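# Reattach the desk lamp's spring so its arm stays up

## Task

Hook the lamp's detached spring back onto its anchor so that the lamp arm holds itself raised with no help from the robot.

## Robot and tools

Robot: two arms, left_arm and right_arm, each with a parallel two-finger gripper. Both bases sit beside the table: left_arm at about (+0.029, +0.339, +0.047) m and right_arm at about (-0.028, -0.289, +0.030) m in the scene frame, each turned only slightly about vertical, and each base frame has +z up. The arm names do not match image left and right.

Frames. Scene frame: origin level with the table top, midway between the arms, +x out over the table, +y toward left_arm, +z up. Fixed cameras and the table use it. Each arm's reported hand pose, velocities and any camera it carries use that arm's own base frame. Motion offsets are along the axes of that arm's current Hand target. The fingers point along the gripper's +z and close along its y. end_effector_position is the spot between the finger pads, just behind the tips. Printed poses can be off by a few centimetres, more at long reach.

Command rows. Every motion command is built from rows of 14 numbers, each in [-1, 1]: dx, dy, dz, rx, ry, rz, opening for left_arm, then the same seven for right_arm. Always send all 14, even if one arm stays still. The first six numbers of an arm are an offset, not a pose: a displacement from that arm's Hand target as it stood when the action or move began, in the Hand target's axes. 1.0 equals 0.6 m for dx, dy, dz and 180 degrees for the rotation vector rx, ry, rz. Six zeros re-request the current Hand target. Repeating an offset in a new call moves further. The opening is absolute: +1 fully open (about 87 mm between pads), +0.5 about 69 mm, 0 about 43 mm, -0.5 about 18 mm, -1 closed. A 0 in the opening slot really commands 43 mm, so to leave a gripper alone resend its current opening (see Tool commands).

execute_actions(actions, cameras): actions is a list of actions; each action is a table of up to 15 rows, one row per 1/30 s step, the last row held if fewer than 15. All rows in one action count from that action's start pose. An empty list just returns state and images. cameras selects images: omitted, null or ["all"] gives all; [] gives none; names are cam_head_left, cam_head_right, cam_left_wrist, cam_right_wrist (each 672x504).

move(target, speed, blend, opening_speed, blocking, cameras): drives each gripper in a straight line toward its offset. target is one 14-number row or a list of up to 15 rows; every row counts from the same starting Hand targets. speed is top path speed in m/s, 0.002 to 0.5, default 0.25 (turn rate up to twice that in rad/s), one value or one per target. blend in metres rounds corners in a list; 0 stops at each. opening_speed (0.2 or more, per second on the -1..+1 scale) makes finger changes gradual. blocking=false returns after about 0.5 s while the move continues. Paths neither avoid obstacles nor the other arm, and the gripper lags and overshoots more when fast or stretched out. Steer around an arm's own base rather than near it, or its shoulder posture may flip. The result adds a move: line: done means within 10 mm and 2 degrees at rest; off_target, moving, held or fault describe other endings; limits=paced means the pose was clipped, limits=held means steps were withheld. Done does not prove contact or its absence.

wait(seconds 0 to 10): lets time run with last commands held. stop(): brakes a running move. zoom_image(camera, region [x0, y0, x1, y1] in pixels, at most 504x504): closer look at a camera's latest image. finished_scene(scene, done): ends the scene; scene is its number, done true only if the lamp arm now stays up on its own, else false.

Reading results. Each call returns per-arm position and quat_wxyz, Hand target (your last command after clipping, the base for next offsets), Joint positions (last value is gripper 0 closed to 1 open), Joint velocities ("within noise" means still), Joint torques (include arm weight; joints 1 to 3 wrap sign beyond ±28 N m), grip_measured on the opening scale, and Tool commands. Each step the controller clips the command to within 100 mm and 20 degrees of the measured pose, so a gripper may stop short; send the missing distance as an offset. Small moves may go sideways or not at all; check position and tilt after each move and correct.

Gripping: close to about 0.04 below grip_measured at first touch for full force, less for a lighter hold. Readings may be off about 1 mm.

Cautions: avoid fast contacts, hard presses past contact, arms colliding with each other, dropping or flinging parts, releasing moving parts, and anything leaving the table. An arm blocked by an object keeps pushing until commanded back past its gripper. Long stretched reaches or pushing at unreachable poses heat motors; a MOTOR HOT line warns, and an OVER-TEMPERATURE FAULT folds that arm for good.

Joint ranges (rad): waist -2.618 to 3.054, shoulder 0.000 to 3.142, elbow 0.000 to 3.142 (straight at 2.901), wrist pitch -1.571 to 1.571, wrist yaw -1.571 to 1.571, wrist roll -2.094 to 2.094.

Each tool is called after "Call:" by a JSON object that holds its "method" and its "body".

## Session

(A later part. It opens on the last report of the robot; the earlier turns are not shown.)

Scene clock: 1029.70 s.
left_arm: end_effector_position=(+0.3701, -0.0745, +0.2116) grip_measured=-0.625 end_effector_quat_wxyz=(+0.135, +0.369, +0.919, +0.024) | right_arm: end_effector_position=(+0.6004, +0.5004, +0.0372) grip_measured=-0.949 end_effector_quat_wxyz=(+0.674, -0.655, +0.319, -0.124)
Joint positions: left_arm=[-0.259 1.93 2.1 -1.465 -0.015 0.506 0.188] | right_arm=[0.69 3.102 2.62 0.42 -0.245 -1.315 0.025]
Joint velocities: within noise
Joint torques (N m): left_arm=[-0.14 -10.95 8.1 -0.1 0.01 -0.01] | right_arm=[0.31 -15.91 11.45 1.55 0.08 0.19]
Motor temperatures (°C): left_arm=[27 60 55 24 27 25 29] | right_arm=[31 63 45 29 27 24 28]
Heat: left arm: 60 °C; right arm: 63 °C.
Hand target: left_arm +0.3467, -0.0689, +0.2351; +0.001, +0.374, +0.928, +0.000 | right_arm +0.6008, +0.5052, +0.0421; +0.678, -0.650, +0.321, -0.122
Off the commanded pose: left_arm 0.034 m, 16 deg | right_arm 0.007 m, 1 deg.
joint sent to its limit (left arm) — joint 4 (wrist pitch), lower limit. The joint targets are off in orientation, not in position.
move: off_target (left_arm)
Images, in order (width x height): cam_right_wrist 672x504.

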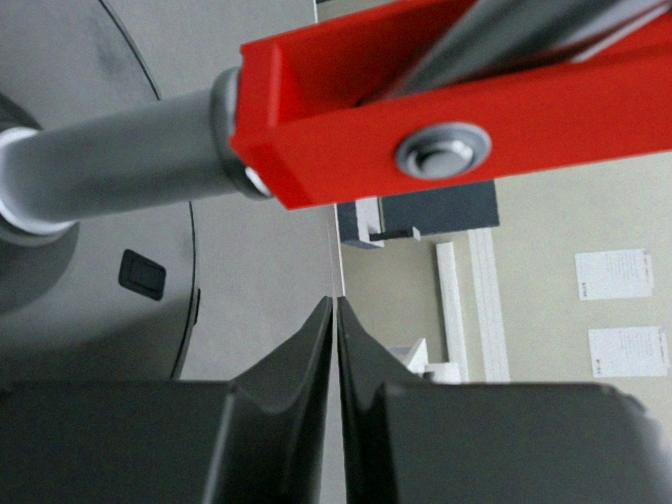

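Call:
{"method": "move", "body": {"target": [[0,0,0,0,0,0,-0.9,0,0,-0.12,0,0,0,-0.6],[0,0,0,0,0,0,-0.9,-0.1,-0.12,-0.16,0,0,0.2,-0.6]], "speed": 0.12}}

Scene clock: 1035.13 s.
left_arm: end_effector_position=(+0.3701, -0.0745, +0.2116) grip_measured=-0.625 end_effector_quat_wxyz=(+0.135, +0.369, +0.919, +0.024) | right_arm: end_effector_position=(+0.5218, +0.4529, +0.1134) grip_measured=-0.600 end_effector_quat_wxyz=(+0.677, -0.525, +0.507, +0.090)
Joint positions: left_arm=[-0.259 1.93 2.1 -1.465 -0.015 0.506 0.188] | right_arm=[0.691 2.44 1.699 0.672 -0.243 -0.687 0.2]
Joint velocities: within noise
Joint torques (N m): left_arm=[-0.13 -10.93 8.08 -0.1 0 -0.01] | right_arm=[0.43 -18.58 6.3 1.55 0.08 0.18]
Motor temperatures (°C): left_arm=[27 59 55 24 27 25 29] | right_arm=[31 66 45 30 26 24 27]
Heat: left arm: 59 °C; right arm: 66 °C.
Hand target: left_arm +0.3467, -0.0689, +0.2351; +0.001, +0.374, +0.928, +0.000 | right_arm +0.5161, +0.4539, +0.1325; +0.683, -0.519, +0.506, +0.094
Off the commanded pose: left_arm 0.034 m, 16 deg | right_arm 0.020 m, 1 deg.
joint sent to its limit (left arm) — joint 4 (wrist pitch), lower limit. The joint targets are off in orientation, not in position.
move: off_target (left_arm, right_arm)

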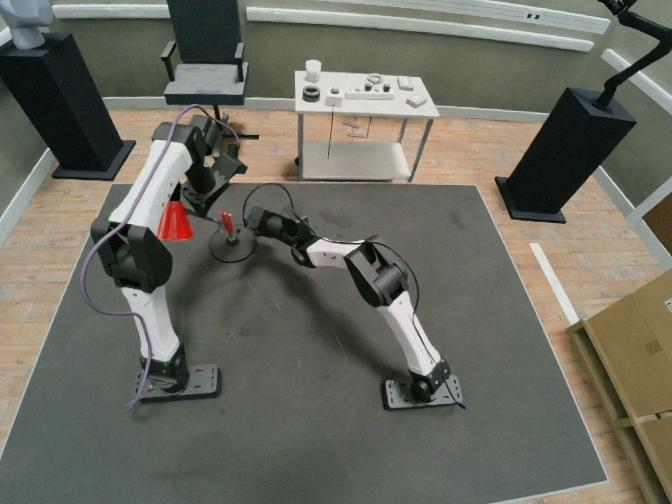

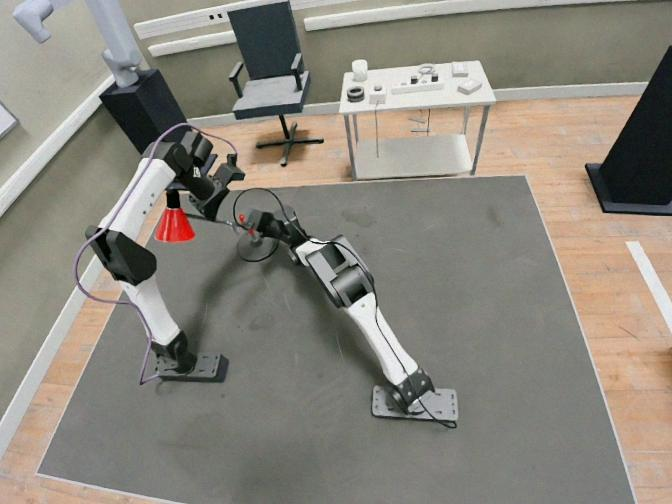

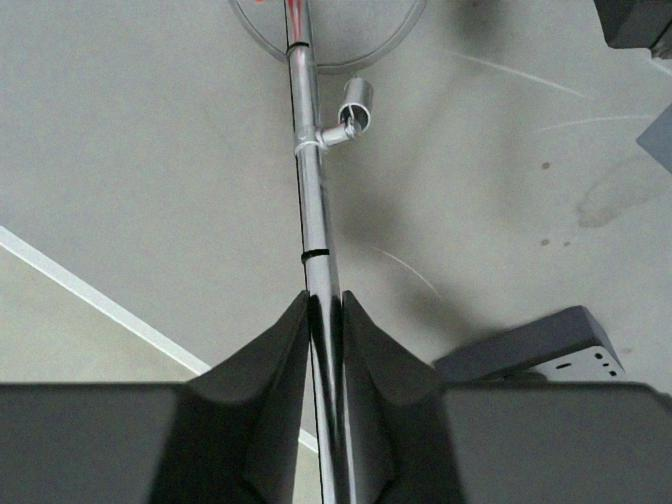

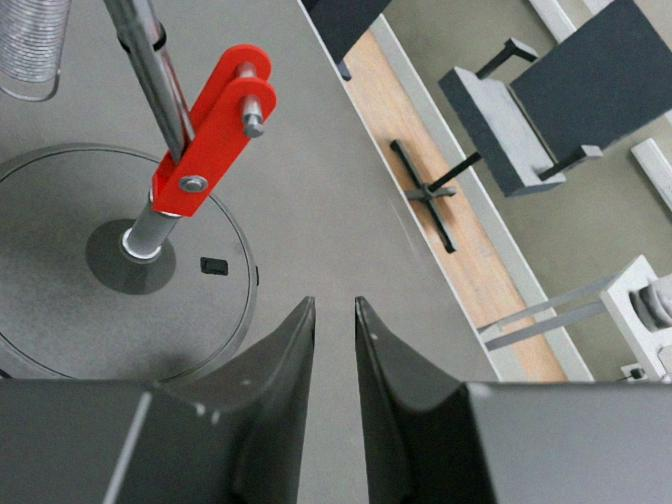

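Call:
{"method": "move", "body": {"target": [-0.09,0,-0.01,0,0,0,-0.9,0,0,-0.02,0,0,0,-0.6], "speed": 0.06}}

Scene clock: 1050.23 s.
left_arm: end_effector_position=(+0.3837, -0.0898, +0.2248) grip_measured=-0.637 end_effector_quat_wxyz=(+0.138, +0.370, +0.918, +0.039) | right_arm: end_effector_position=(+0.5116, +0.4444, +0.1049) grip_measured=-0.600 end_effector_quat_wxyz=(+0.664, -0.531, +0.518, +0.092)
Joint positions: left_arm=[-0.303 2.045 2.324 -1.568 -0.055 0.472 0.182] | right_arm=[0.691 2.4 1.623 0.672 -0.243 -0.686 0.2]
Joint velocities: within noise
Joint torques (N m): left_arm=[-2.3 -9.14 8.35 0.95 0.23 -0.17] | right_arm=[-0.06 -18.44 6.2 1.89 0.01 0.15]
Motor temperatures (°C): left_arm=[27 58 56 24 27 25 29] | right_arm=[30 70 45 32 25 24 27]
Heat: left arm: 58 °C; right arm: 70 °C.
Hand target: left_arm +0.3856, -0.1064, +0.2411; +0.001, +0.374, +0.927, +0.000 | right_arm +0.5090, +0.4442, +0.1332; +0.683, -0.519, +0.506, +0.094
Off the commanded pose: left_arm 0.023 m, 16 deg | right_arm 0.028 m, 3 deg.
joint read past its limit (left arm) — joint 4 (wrist pitch), lower limit.
joint sent to its limit (left arm) — joint 4 (wrist pitch), lower limit. The joint targets are off in orientation, not in position.
move: off_target (left_arm, right_arm)

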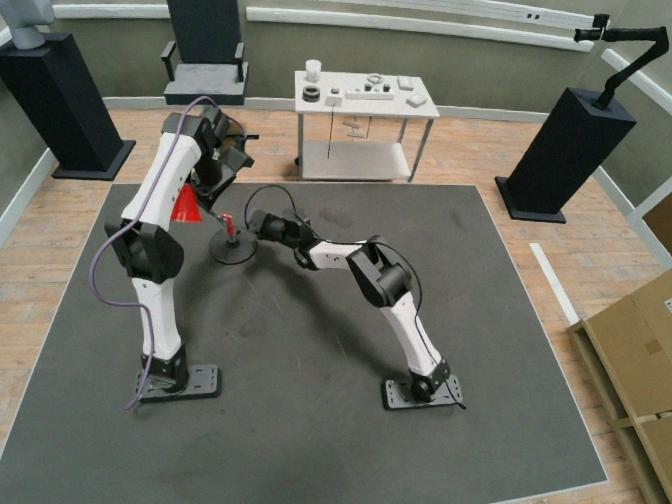

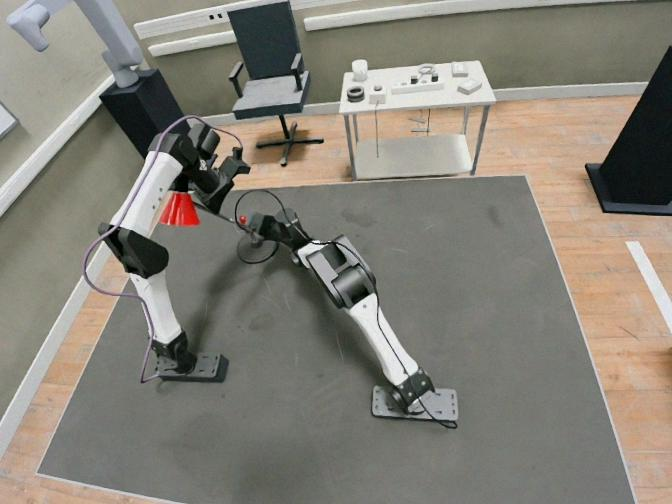

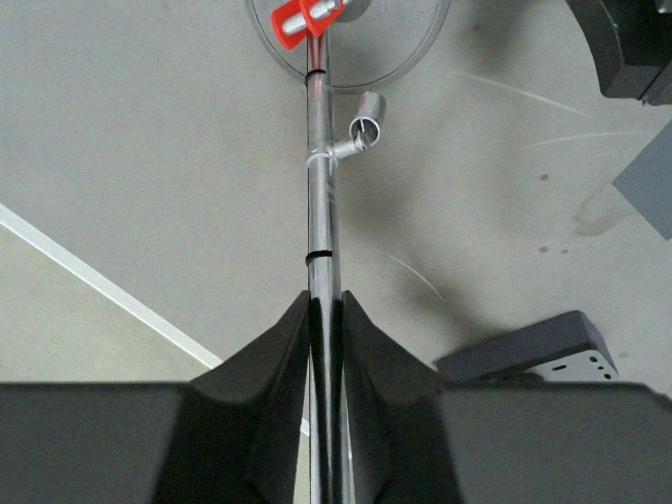

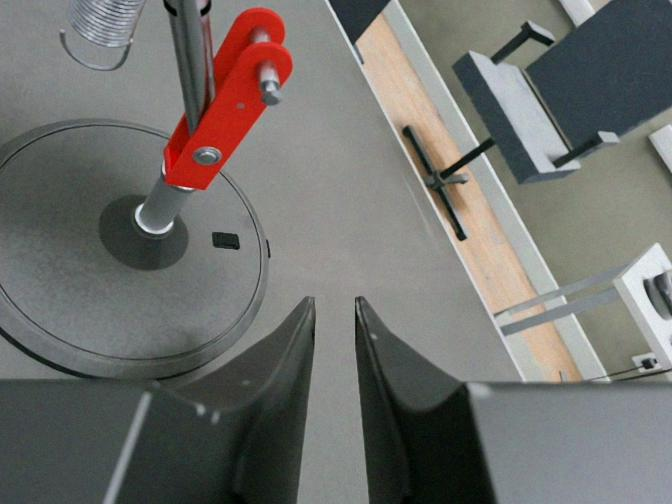

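Call:
{"method": "move", "body": {"target": [-0.06,0,-0.015,0,0,0,-0.9,0,0,0,0,0,0,-0.6], "speed": 0.06, "cameras": ["cam_left_wrist","cam_right_wrist"]}}

Scene clock: 1055.57 s.
left_arm: end_effector_position=(+0.4051, -0.1075, +0.2294) grip_measured=-0.638 end_effector_quat_wxyz=(+0.159, +0.381, +0.908, +0.064) | right_arm: end_effector_position=(+0.5116, +0.4444, +0.1051) grip_measured=-0.600 end_effector_quat_wxyz=(+0.664, -0.531, +0.518, +0.091)
Joint positions: left_arm=[-0.351 2.148 2.495 -1.593 -0.113 0.463 0.181] | right_arm=[0.691 2.4 1.623 0.673 -0.243 -0.686 0.2]
Joint velocities: within noise
Joint torques (N m): left_arm=[-1.74 -9.73 9.33 1.28 0.55 -0.22] | right_arm=[-0.05 -18.47 6.17 1.87 0.01 0.15]
Motor temperatures (°C): left_arm=[27 58 56 24 27 25 29] | right_arm=[30 72 44 33 25 24 27]
Heat: left arm: 58 °C; right arm: 72 °C.
Hand target: left_arm +0.4115, -0.1314, +0.2502; +0.001, +0.374, +0.927, +0.000 | right_arm +0.5090, +0.4442, +0.1332; +0.683, -0.519, +0.506, +0.094
Off the commanded pose: left_arm 0.032 m, 20 deg | right_arm 0.028 m, 3 deg.
joint read past its limit (left arm) — joint 4 (wrist pitch), lower limit.
joint sent to its limit (left arm) — joint 4 (wrist pitch), lower limit. The joint targets are off in orientation, not in position.
move: off_target (left_arm, right_arm)
Images, in order (width x height): cam_left_wrist 672x504, cam_right_wrist 672x504.

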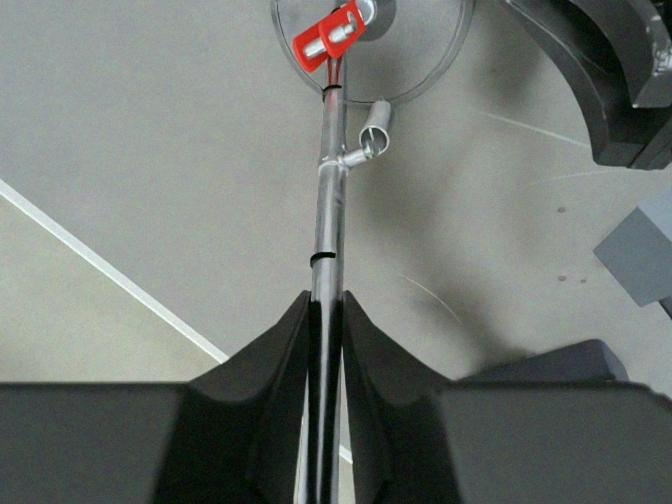

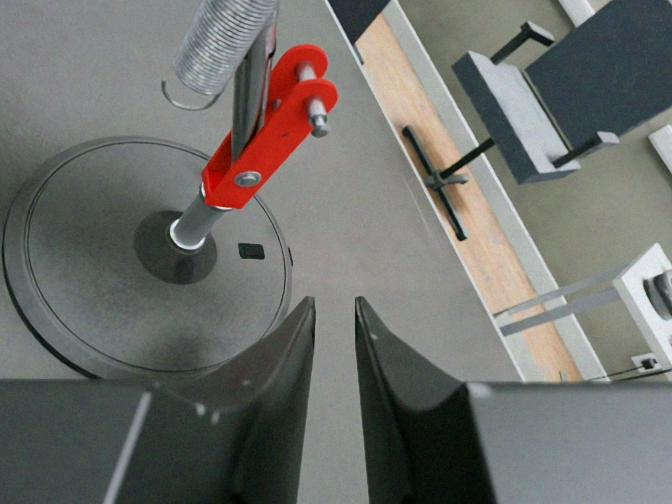

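Call:
{"method": "move", "body": {"target": [0,0,0,0,0,0,-0.9,0.0,0,-0.02,0,0,0.215,-0.2], "speed": 0.12, "cameras": ["cam_left_wrist","cam_right_wrist"]}}

Scene clock: 1066.37 s.
left_arm: end_effector_position=(+0.4051, -0.1075, +0.2295) grip_measured=-0.638 end_effector_quat_wxyz=(+0.159, +0.381, +0.908, +0.065) | right_arm: end_effector_position=(+0.5025, +0.4392, +0.1102) grip_measured=-0.200 end_effector_quat_wxyz=(+0.603, -0.329, +0.658, +0.308)
Joint positions: left_arm=[-0.351 2.148 2.495 -1.593 -0.113 0.462 0.181] | right_arm=[0.644 2.368 1.608 0.673 -0.291 -0.016 0.4]
Joint velocities: within noise
Joint torques (N m): left_arm=[-1.76 -9.73 9.33 1.28 0.55 -0.22] | right_arm=[-0.91 -18.22 6.22 1.71 -0.07 0.14]
Motor temperatures (°C): left_arm=[27 58 55 25 27 25 29] | right_arm=[30 76 44 34 25 24 27]
Heat: left arm: 58 °C; right arm: 76 °C. Fold the right arm in close to its base, or ease its load, before you think long.
Hand target: left_arm +0.4115, -0.1313, +0.2502; +0.001, +0.374, +0.928, +0.000 | right_arm +0.5018, +0.4346, +0.1338; +0.613, -0.322, +0.649, +0.315
Off the commanded pose: left_arm 0.032 m, 20 deg | right_arm 0.024 m, 2 deg.
MOTOR HOT: joint 2 (shoulder) of the right arm reports 76 °C; the controller's stop level is 90 °C. To cool a motor, set the load down, stop pushing, or move to a pose that needs little force.
joint read past its limit (left arm) — joint 4 (wrist pitch), lower limit.
joint sent to its limit (left arm) — joint 4 (wrist pitch), lower limit. The joint targets are off in orientation, not in position.
move: off_target (left_arm, right_arm)
Images, in order (width x height): cam_left_wrist 672x504, cam_right_wrist 672x504.

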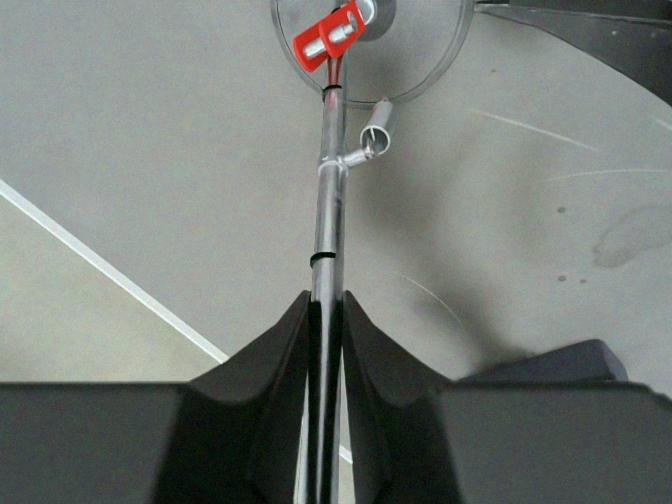

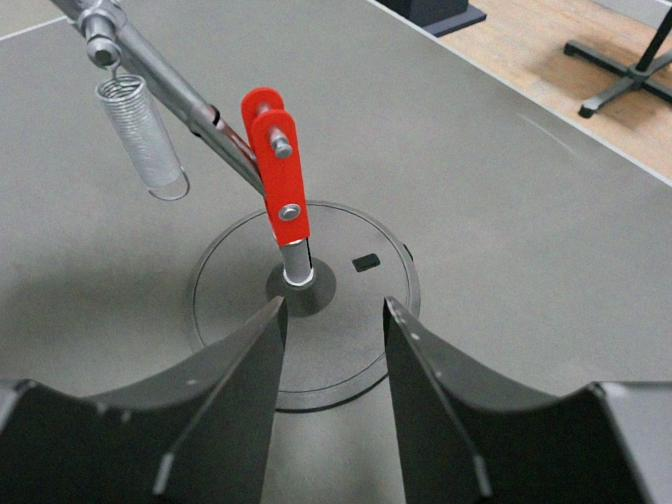

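Call:
{"method": "move", "body": {"target": [-0.09,0,-0.025,0,0,0,-0.9,-0.02,0,-0.35,0,0,0,-0.2], "speed": [0.07]}}

Call:
{"method": "wait", "body": {"seconds": 10, "cameras": []}}

Scene clock: 1088.63 s.
left_arm: end_effector_position=(+0.4474, -0.1690, +0.2459) grip_measured=-0.900 end_effector_quat_wxyz=(+0.261, +0.398, +0.879, +0.032) | right_arm: end_effector_position=(+0.3793, +0.2691, +0.1468) grip_measured=-0.200 end_effector_quat_wxyz=(+0.603, -0.322, +0.659, +0.314)
Joint positions: left_arm=[-0.421 2.331 2.852 -1.562 -0.06 0.446 0.05] | right_arm=[0.438 1.667 0.697 0.883 -0.495 -0.015 0.4]
Joint velocities: within noise
Joint torques (N m): left_arm=[0.76 -11.69 5.59 1.51 0.09 -0.21] | right_arm=[-0.8 -9.57 5.56 1.81 -0.1 -0.03]
Motor temperatures (°C): left_arm=[27 58 55 26 27 25 29] | right_arm=[29 77 43 34 25 24 26]
Heat: left arm: 58 °C; right arm: 77 °C. Fold the right arm in close to its base, or ease its load, before you think long.
Hand target: left_arm +0.4504, -0.1688, +0.2653; +0.093, +0.385, +0.918, +0.013 | right_arm +0.3777, +0.2663, +0.1562; +0.613, -0.322, +0.649, +0.315
Off the commanded pose: left_arm 0.020 m, 31 deg; orientation clipped | right_arm 0.010 m, 2 deg.
MOTOR HOT: still on. Joint 2 (shoulder) of the right arm reports 77 °C.
elbow stopped short (left arm): the move would have taken joint 3 (elbow) straighter than the controller allows.
joint read past its limit (left arm) — joint 4 (wrist pitch), lower limit.
move: off_target (left_arm); limits=paced

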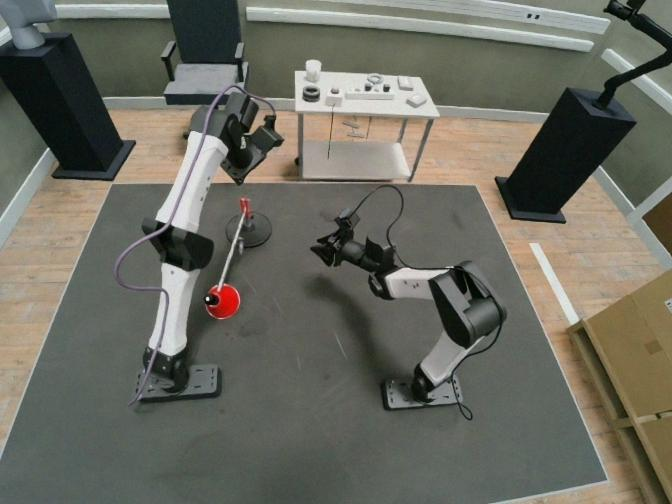

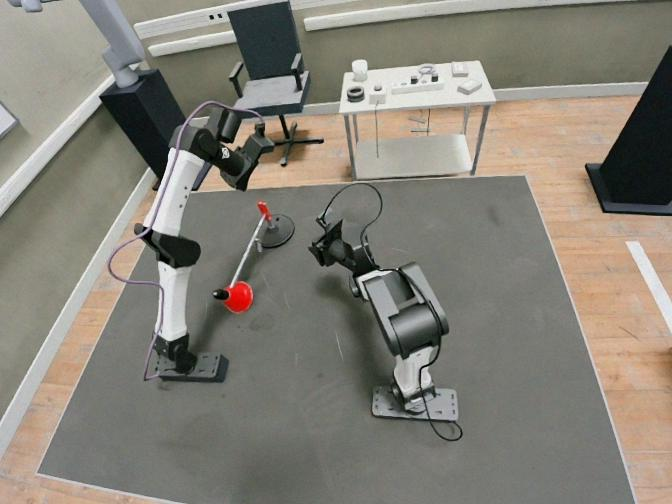

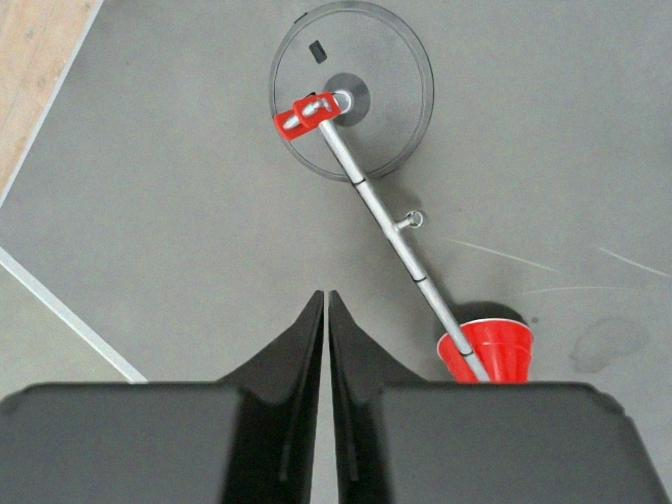

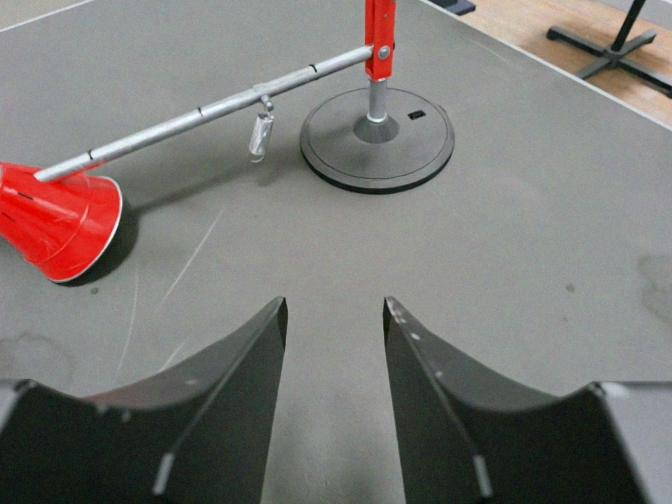

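Scene clock: 1098.63 s.
left_arm: end_effector_position=(+0.4474, -0.1693, +0.2459) grip_measured=-0.900 end_effector_quat_wxyz=(+0.262, +0.398, +0.879, +0.032) | right_arm: end_effector_position=(+0.3793, +0.2691, +0.1468) grip_measured=-0.200 end_effector_quat_wxyz=(+0.603, -0.322, +0.659, +0.314)
Joint positions: left_arm=[-0.421 2.331 2.852 -1.562 -0.059 0.446 0.05] | right_arm=[0.438 1.667 0.697 0.883 -0.495 -0.015 0.4]
Joint velocities: within noise
Joint torques (N m): left_arm=[0.77 -11.69 5.6 1.51 0.07 -0.2] | right_arm=[-0.79 -9.54 5.56 1.8 -0.09 -0.03]
Motor temperatures (°C): left_arm=[27 62 54 27 27 25 29] | right_arm=[29 73 43 33 25 24 26]
Heat: left arm: 62 °C; right arm: 73 °C. Fold the right arm in close to its base, or ease its load, before you think long.
Hand target: left_arm +0.4504, -0.1688, +0.2653; +0.093, +0.385, +0.918, +0.012 | right_arm +0.3778, +0.2663, +0.1562; +0.613, -0.322, +0.649, +0.315
Tool commands: left_gripper/opening=-0.9 right_gripper/opening=-0.2
Off the commanded pose: left_arm 0.020 m, 31 deg; orientation clipped | right_arm 0.010 m, 2 deg.
MOTOR HOT: still on. Joint 2 (shoulder) of the right arm reports 73 °C.
wait: 10.00 s; at rest by 0.17 s
No camera images: "cameras" was empty.

Call:
{"method": "move", "body": {"target": [0.094,-0.002,0.23,0.013,0.06,-0.206,0.2,-0.05,0,-0.1,0,0,0,-0.2], "speed": 0.15}}

Scene clock: 1123.90 s.
left_arm: end_effector_position=(+0.4351, -0.1371, +0.1229) grip_measured=+0.200 end_effector_quat_wxyz=(+0.077, +0.080, +0.994, -0.013) | right_arm: end_effector_position=(+0.3466, +0.2224, +0.1906) grip_measured=-0.200 end_effector_quat_wxyz=(+0.615, -0.320, +0.648, +0.316)
Joint positions: left_arm=[-0.296 2.457 2.605 -1.562 -0.007 -0.135 0.6] | right_arm=[0.326 1.366 0.593 0.719 -0.608 -0.015 0.4]
Joint velocities: within noise
Joint torques (N m): left_arm=[0.72 -10.1 4.97 0.68 0.07 -0.17] | right_arm=[-0.9 -6.69 6.09 1.48 -0.1 -0.11]
Motor temperatures (°C): left_arm=[27 66 53 28 27 25 28] | right_arm=[29 66 42 33 24 23 26]
Heat: left arm: 66 °C; right arm: 66 °C.
Hand target: left_arm +0.4359, -0.1363, +0.1205; -0.001, +0.073, +0.997, -0.001 | right_arm +0.3433, +0.2191, +0.1891; +0.613, -0.322, +0.649, +0.315
Off the commanded pose: left_arm 0.003 m, 9 deg | right_arm 0.005 m, 0 deg.
MOTOR HOT: cleared for the motors of the right arm.
elbow stopped short (left arm): the move would have taken joint 3 (elbow) straighter than the controller allows.
joint sent to its limit (left arm) — joint 4 (wrist pitch), lower limit. The joint targets are off in orientation, not in position.
move: off_target (left_arm)

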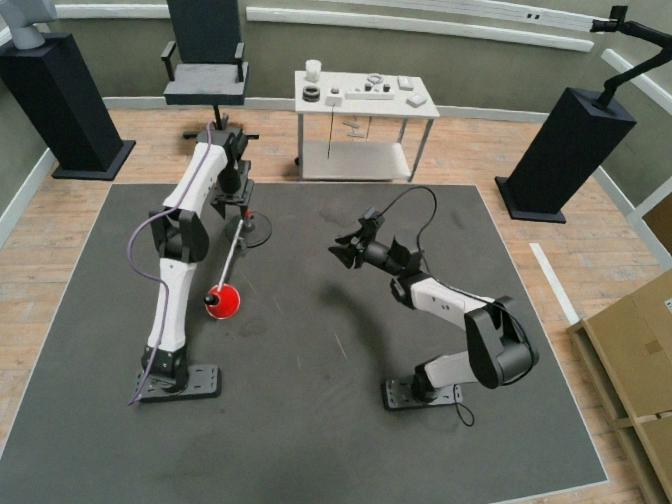

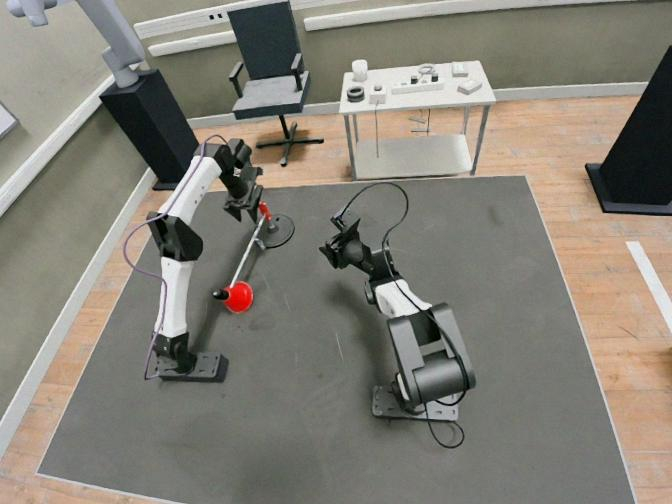

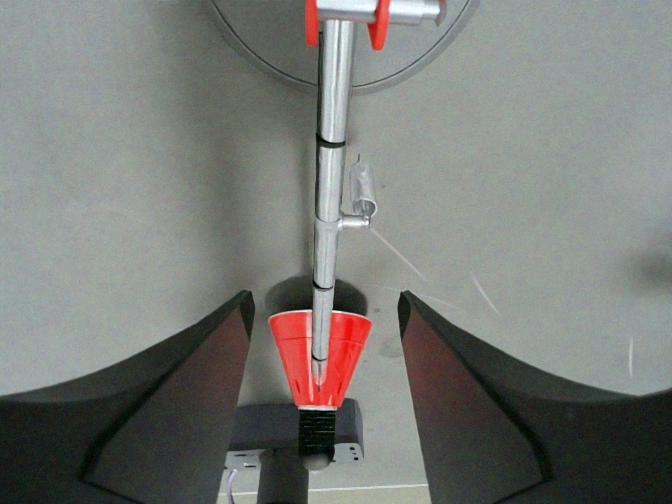

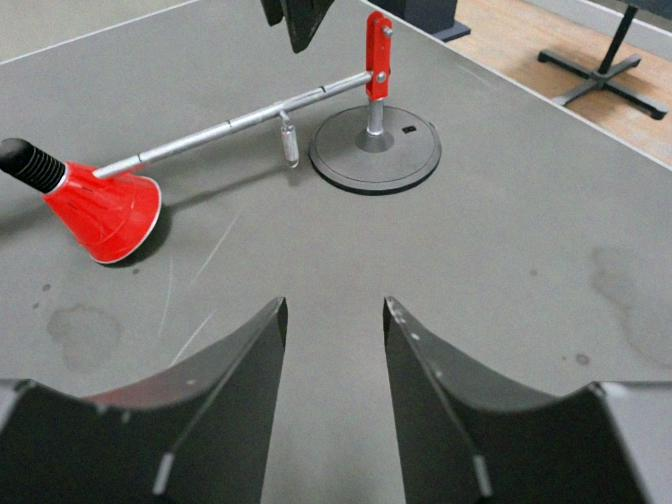

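Call:
{"method": "move", "body": {"target": [[-0.02,0,0,0,0,0,-0.3,0,0,0,0,0,0,-0.2],[-0.02,0,0.11,0,0,0,-0.3,0,0,0,0,0,0,-0.2]], "speed": 0.12, "cameras": ["cam_left_wrist","cam_right_wrist"]}}

Scene clock: 1131.47 s.
left_arm: end_effector_position=(+0.4429, -0.1389, +0.0525) grip_measured=-0.300 end_effector_quat_wxyz=(+0.017, +0.079, +0.997, -0.001) | right_arm: end_effector_position=(+0.3465, +0.2225, +0.1904) grip_measured=-0.200 end_effector_quat_wxyz=(+0.614, -0.320, +0.648, +0.317)
Joint positions: left_arm=[-0.294 2.656 2.682 -1.563 -0.006 -0.136 0.35] | right_arm=[0.326 1.366 0.593 0.718 -0.608 -0.015 0.4]
Joint velocities: within noise
Joint torques (N m): left_arm=[0.83 -10.92 6.71 0.47 0.05 -0.14] | right_arm=[-0.91 -6.69 6.09 1.48 -0.08 -0.11]
Motor temperatures (°C): left_arm=[27 64 52 27 27 25 28] | right_arm=[29 64 42 33 24 23 26]
Heat: left arm: 64 °C; right arm: 64 °C.
Hand target: left_arm +0.4477, -0.1381, +0.0545; +0.000, +0.073, +0.997, -0.001 | right_arm +0.3433, +0.2190, +0.1892; +0.613, -0.322, +0.649, +0.315
Off the commanded pose: left_arm 0.005 m, 2 deg | right_arm 0.005 m, 0 deg.
joint read past its limit (left arm) — joint 4 (wrist pitch), lower limit.
joint sent to its limit (left arm) — joint 4 (wrist pitch), lower limit. The joint targets are off in orientation, not in position.
move: done
Images, in order (width x height): cam_left_wrist 672x504, cam_right_wrist 672x504.

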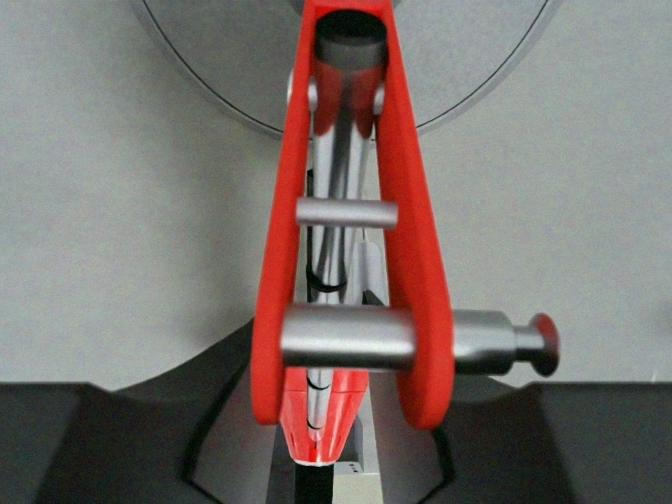

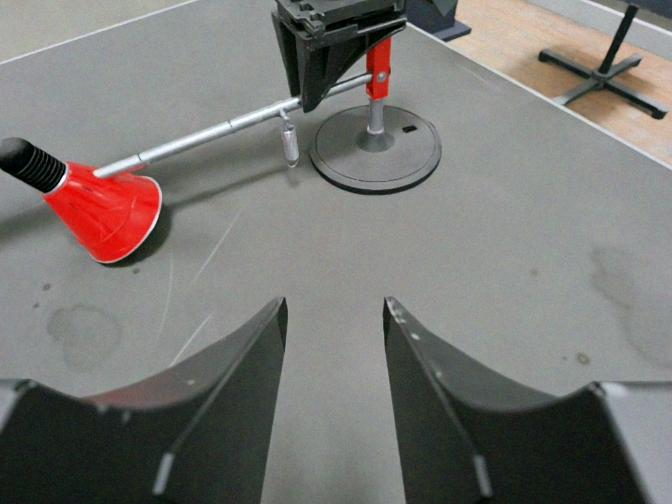

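Call:
{"method": "move", "body": {"target": [0,0,0.006,0,0,0,-0.95,0,0,0,0,0,0,-0.2], "opening_speed": 1.0, "cameras": []}}

Call:
{"method": "move", "body": {"target": [[0.24,0.06,0,0,0,0,-0.95,0,0,0,0,0,0,-0.2]], "speed": 0.08}}

Scene clock: 1135.77 s.
left_arm: end_effector_position=(+0.4433, -0.1375, +0.0523) grip_measured=-0.634 end_effector_quat_wxyz=(+0.018, +0.083, +0.996, +0.002) | right_arm: end_effector_position=(+0.3464, +0.2224, +0.1904) grip_measured=-0.200 end_effector_quat_wxyz=(+0.614, -0.320, +0.648, +0.317)
Joint positions: left_arm=[-0.294 2.656 2.683 -1.563 -0.012 -0.128 0.183] | right_arm=[0.326 1.366 0.593 0.718 -0.608 -0.015 0.4]
Joint velocities: within noise
Joint torques (N m): left_arm=[0.81 -10.29 6.91 0.47 0.11 -0.22] | right_arm=[-0.88 -6.68 6.09 1.48 -0.09 -0.11]
Motor temperatures (°C): left_arm=[27 65 52 27 27 25 28] | right_arm=[29 63 42 34 24 23 26]
Heat: left arm: 65 °C; right arm: 63 °C.
Hand target: left_arm +0.4477, -0.1382, +0.0510; +0.000, +0.073, +0.997, -0.001 | right_arm +0.3433, +0.2190, +0.1891; +0.613, -0.322, +0.649, +0.315
Off the commanded pose: left_arm 0.005 m, 2 deg | right_arm 0.005 m, 0 deg.
joint read past its limit (left arm) — joint 4 (wrist pitch), lower limit.
joint sent to its limit (left arm) — joint 4 (wrist pitch), lower limit. The joint targets are off in orientation, not in position.
move: done
No camera images: "cameras" was empty.

Scene clock: 1138.03 s.
left_arm: end_effector_position=(+0.3542, -0.1001, +0.0511) grip_measured=-0.634 end_effector_quat_wxyz=(+0.075, +0.075, +0.994, -0.017) | right_arm: end_effector_position=(+0.3464, +0.2224, +0.1904) grip_measured=-0.200 end_effector_quat_wxyz=(+0.614, -0.320, +0.648, +0.317)
Joint positions: left_arm=[-0.26 1.975 1.526 -0.968 0.006 -0.109 0.183] | right_arm=[0.326 1.366 0.593 0.718 -0.608 -0.015 0.4]
Joint velocities: within noise
Joint torques (N m): left_arm=[1.43 -9.37 2.78 -0.7 -0.05 -0.01] | right_arm=[-0.9 -6.69 6.09 1.48 -0.09 -0.11]
Motor temperatures (°C): left_arm=[27 65 51 27 27 25 28] | right_arm=[29 62 42 34 24 23 26]
Heat: left arm: 65 °C; right arm: 62 °C.
Hand target: left_arm +0.3105, -0.0816, +0.0511; -0.001, +0.073, +0.997, -0.001 | right_arm +0.3433, +0.2190, +0.1891; +0.613, -0.322, +0.649, +0.315
Off the commanded pose: left_arm 0.047 m, 9 deg | right_arm 0.005 m, 0 deg.
move: off_target (left_arm)

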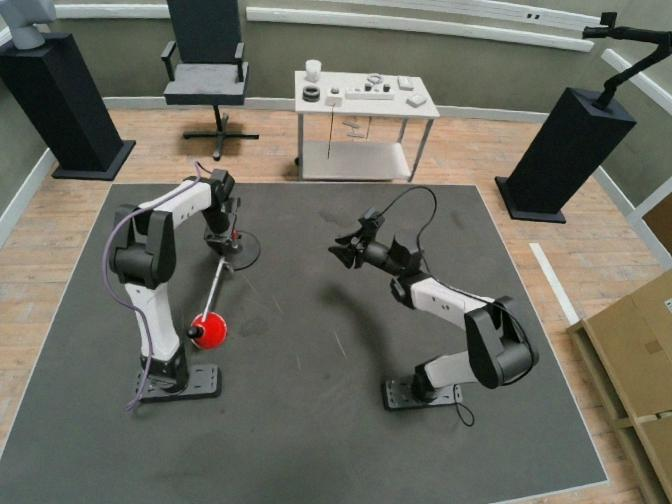

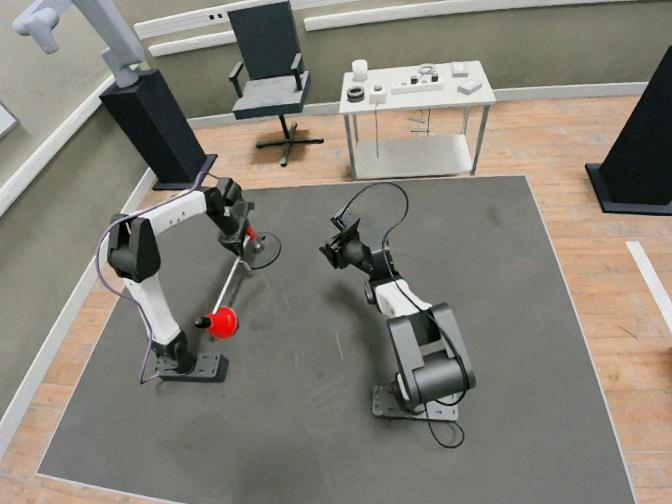

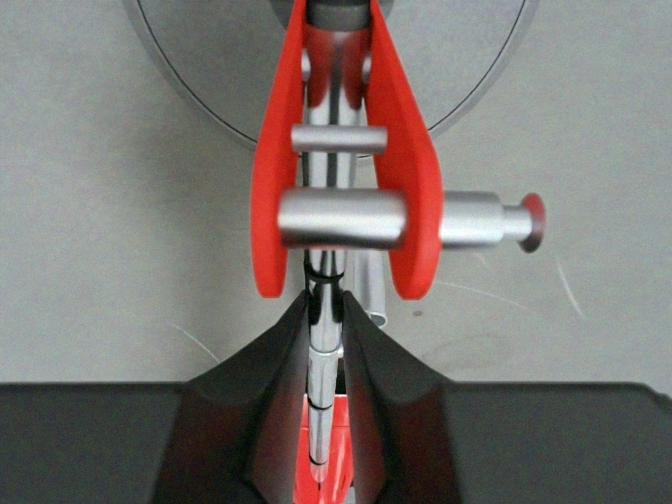

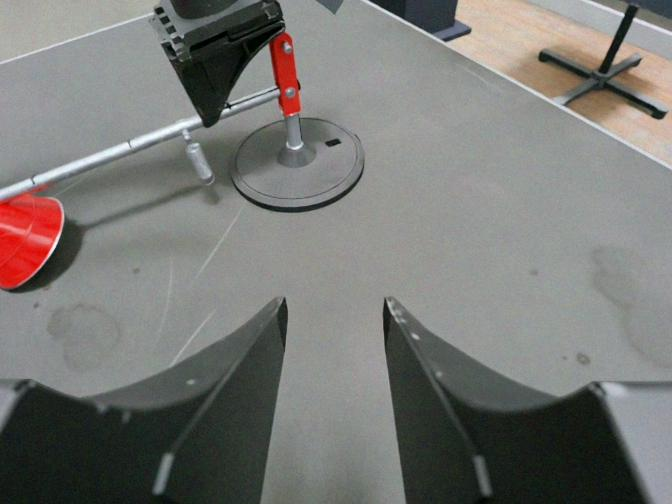

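Call:
{"method": "move", "body": {"target": [[0.02,-0.15,0,0,0,0,-0.95,0,0,0,0,0,0,-0.2]], "speed": 0.08}}

Scene clock: 1143.03 s.
left_arm: end_effector_position=(+0.3114, -0.1524, +0.0513) grip_measured=-0.632 end_effector_quat_wxyz=(+0.045, +0.060, +0.997, +0.027) | right_arm: end_effector_position=(+0.3464, +0.2224, +0.1904) grip_measured=-0.200 end_effector_quat_wxyz=(+0.614, -0.320, +0.648, +0.317)
Joint positions: left_arm=[-0.459 1.975 1.523 -1.057 -0.086 -0.336 0.184] | right_arm=[0.326 1.366 0.593 0.718 -0.608 -0.015 0.4]
Joint velocities: within noise
Joint torques (N m): left_arm=[-2.52 -7.76 4.92 -0.05 0.74 -0.18] | right_arm=[-0.9 -6.68 6.11 1.48 -0.08 -0.11]
Motor temperatures (°C): left_arm=[27 64 51 26 27 25 29] | right_arm=[29 61 43 34 24 23 26]
Heat: left arm: 64 °C; right arm: 61 °C.
Hand target: left_arm +0.2855, -0.1689, +0.0512; +0.000, +0.073, +0.997, -0.001 | right_arm +0.3433, +0.2190, +0.1891; +0.613, -0.322, +0.649, +0.315
Off the commanded pose: left_arm 0.031 m, 6 deg | right_arm 0.005 m, 0 deg.
move: off_target (left_arm)

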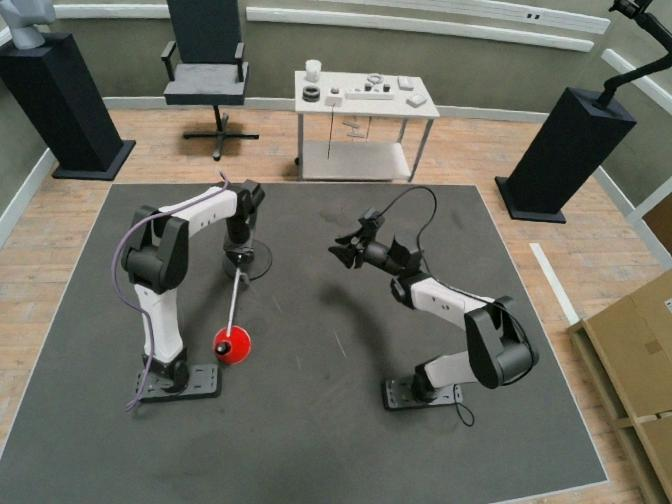

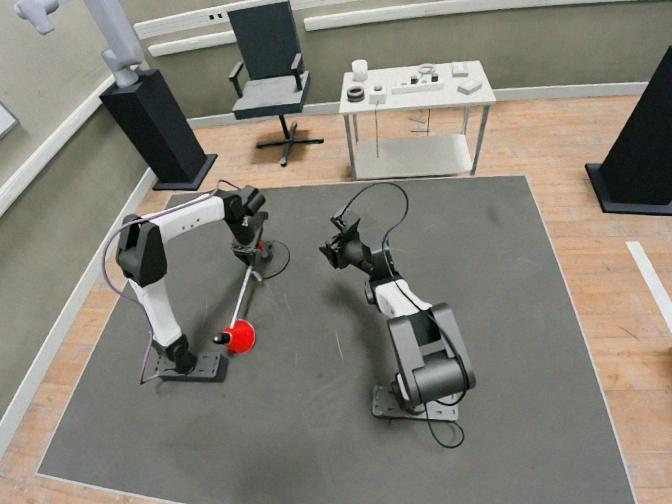

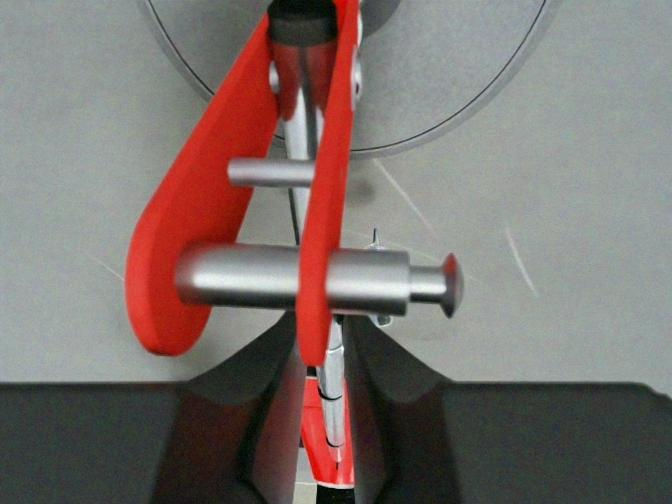

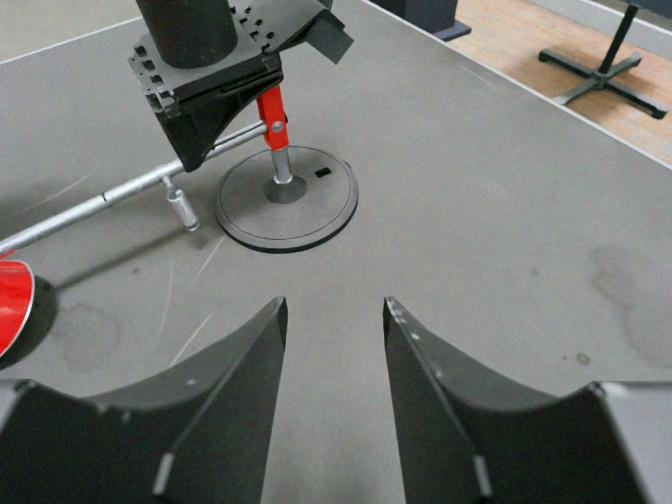

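Call:
{"method": "move", "body": {"target": [[-0.01,0,0,0,0,0,-0.2,0,0,0,0,0,0,-0.2],[-0.02,0.01,-0.08,0,0,0,-0.2,0,0,0,0,0,0,-0.2],[0.15,0.015,-0.08,0,0,0,-0.2,0,0,0,0,0,0,-0.2]], "speed": 0.12, "opening_speed": 1.0, "cameras": ["cam_left_wrist","cam_right_wrist"]}}

Scene clock: 1154.43 s.
left_arm: end_effector_position=(+0.1963, -0.1422, +0.0950) grip_measured=-0.200 end_effector_quat_wxyz=(-0.016, +0.075, +0.997, +0.011) | right_arm: end_effector_position=(+0.3464, +0.2224, +0.1904) grip_measured=-0.200 end_effector_quat_wxyz=(+0.614, -0.320, +0.648, +0.317)
Joint positions: left_arm=[-0.561 1.646 1.271 -1.235 -0.005 -0.412 0.4] | right_arm=[0.326 1.366 0.593 0.718 -0.608 -0.015 0.4]
Joint velocities: within noise
Joint torques (N m): left_arm=[-0.47 -7.46 4.88 0.48 0.03 -0.19] | right_arm=[-0.9 -6.68 6.11 1.47 -0.09 -0.11]
Motor temperatures (°C): left_arm=[27 61 50 26 27 25 29] | right_arm=[29 59 43 34 24 23 26]
Heat: left arm: 61 °C; right arm: 59 °C.
Hand target: left_arm +0.1978, -0.1469, +0.0992; -0.001, +0.073, +0.997, -0.001 | right_arm +0.3433, +0.2190, +0.1891; +0.613, -0.322, +0.649, +0.315
Off the commanded pose: left_arm 0.006 m, 2 deg | right_arm 0.005 m, 0 deg.
move: done
Images, in order (width x height): cam_left_wrist 672x504, cam_right_wrist 672x504.

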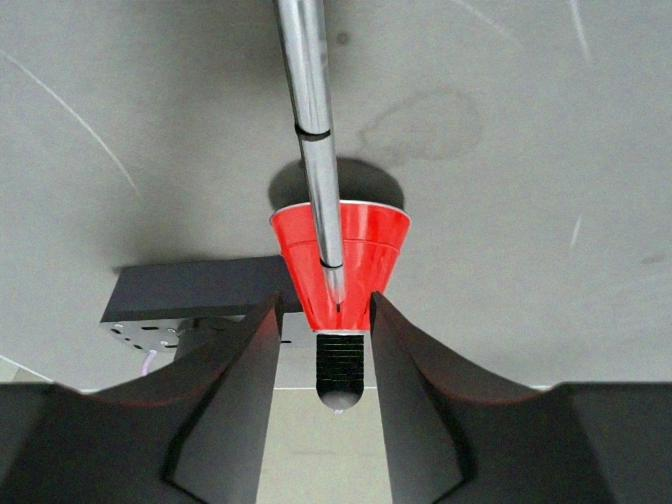

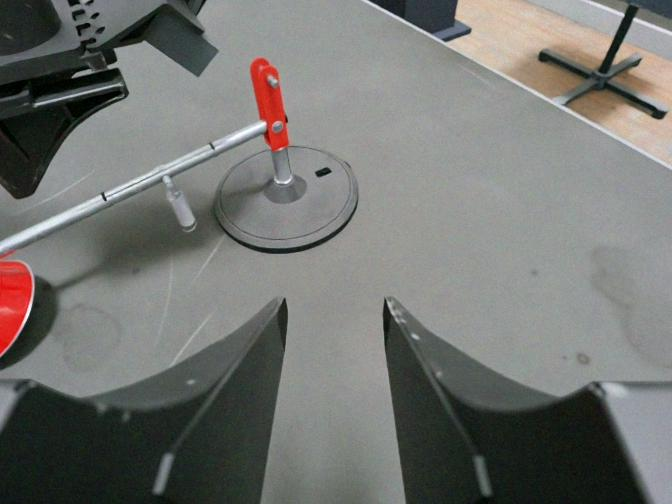

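Call:
{"method": "move", "body": {"target": [[-0.06,0.008,0,0,0,-0.04,-0.3,0,0,0,0,0,0,-0.2],[-0.06,0.008,0.1,0,0,-0.04,-0.3,0,0,0,0,0,0,-0.2]], "speed": 0.12, "cameras": ["cam_left_wrist","cam_right_wrist"]}}

Scene clock: 1161.20 s.
left_arm: end_effector_position=(+0.2303, -0.1454, +0.0408) grip_measured=-0.300 end_effector_quat_wxyz=(-0.005, +0.018, +1.000, +0.005) | right_arm: end_effector_position=(+0.3464, +0.2224, +0.1904) grip_measured=-0.200 end_effector_quat_wxyz=(+0.614, -0.320, +0.648, +0.317)
Joint positions: left_arm=[-0.498 1.776 1.205 -1.012 -0.005 -0.463 0.35] | right_arm=[0.326 1.366 0.593 0.718 -0.608 -0.015 0.4]
Joint velocities: within noise
Joint torques (N m): left_arm=[0.65 -6 4.97 0.54 0.02 -0.19] | right_arm=[-0.91 -6.68 6.09 1.48 -0.08 -0.12]
Motor temperatures (°C): left_arm=[27 60 50 26 27 25 28] | right_arm=[29 58 43 34 24 23 26]
Heat: left arm: 60 °C; right arm: 58 °C.
Hand target: left_arm +0.2341, -0.1473, +0.0392; -0.001, +0.010, +1.000, +0.000 | right_arm +0.3433, +0.2190, +0.1891; +0.613, -0.322, +0.649, +0.315
Off the commanded pose: left_arm 0.005 m, 1 deg | right_arm 0.005 m, 0 deg.
move: done
Images, in order (width x height): cam_left_wrist 672x504, cam_right_wrist 672x504.

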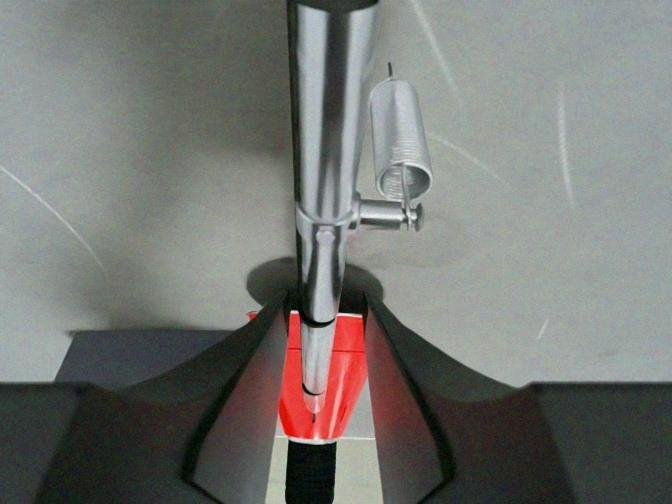

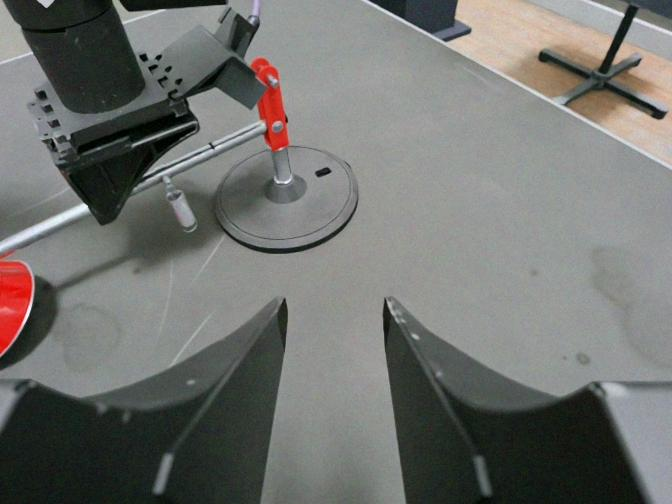

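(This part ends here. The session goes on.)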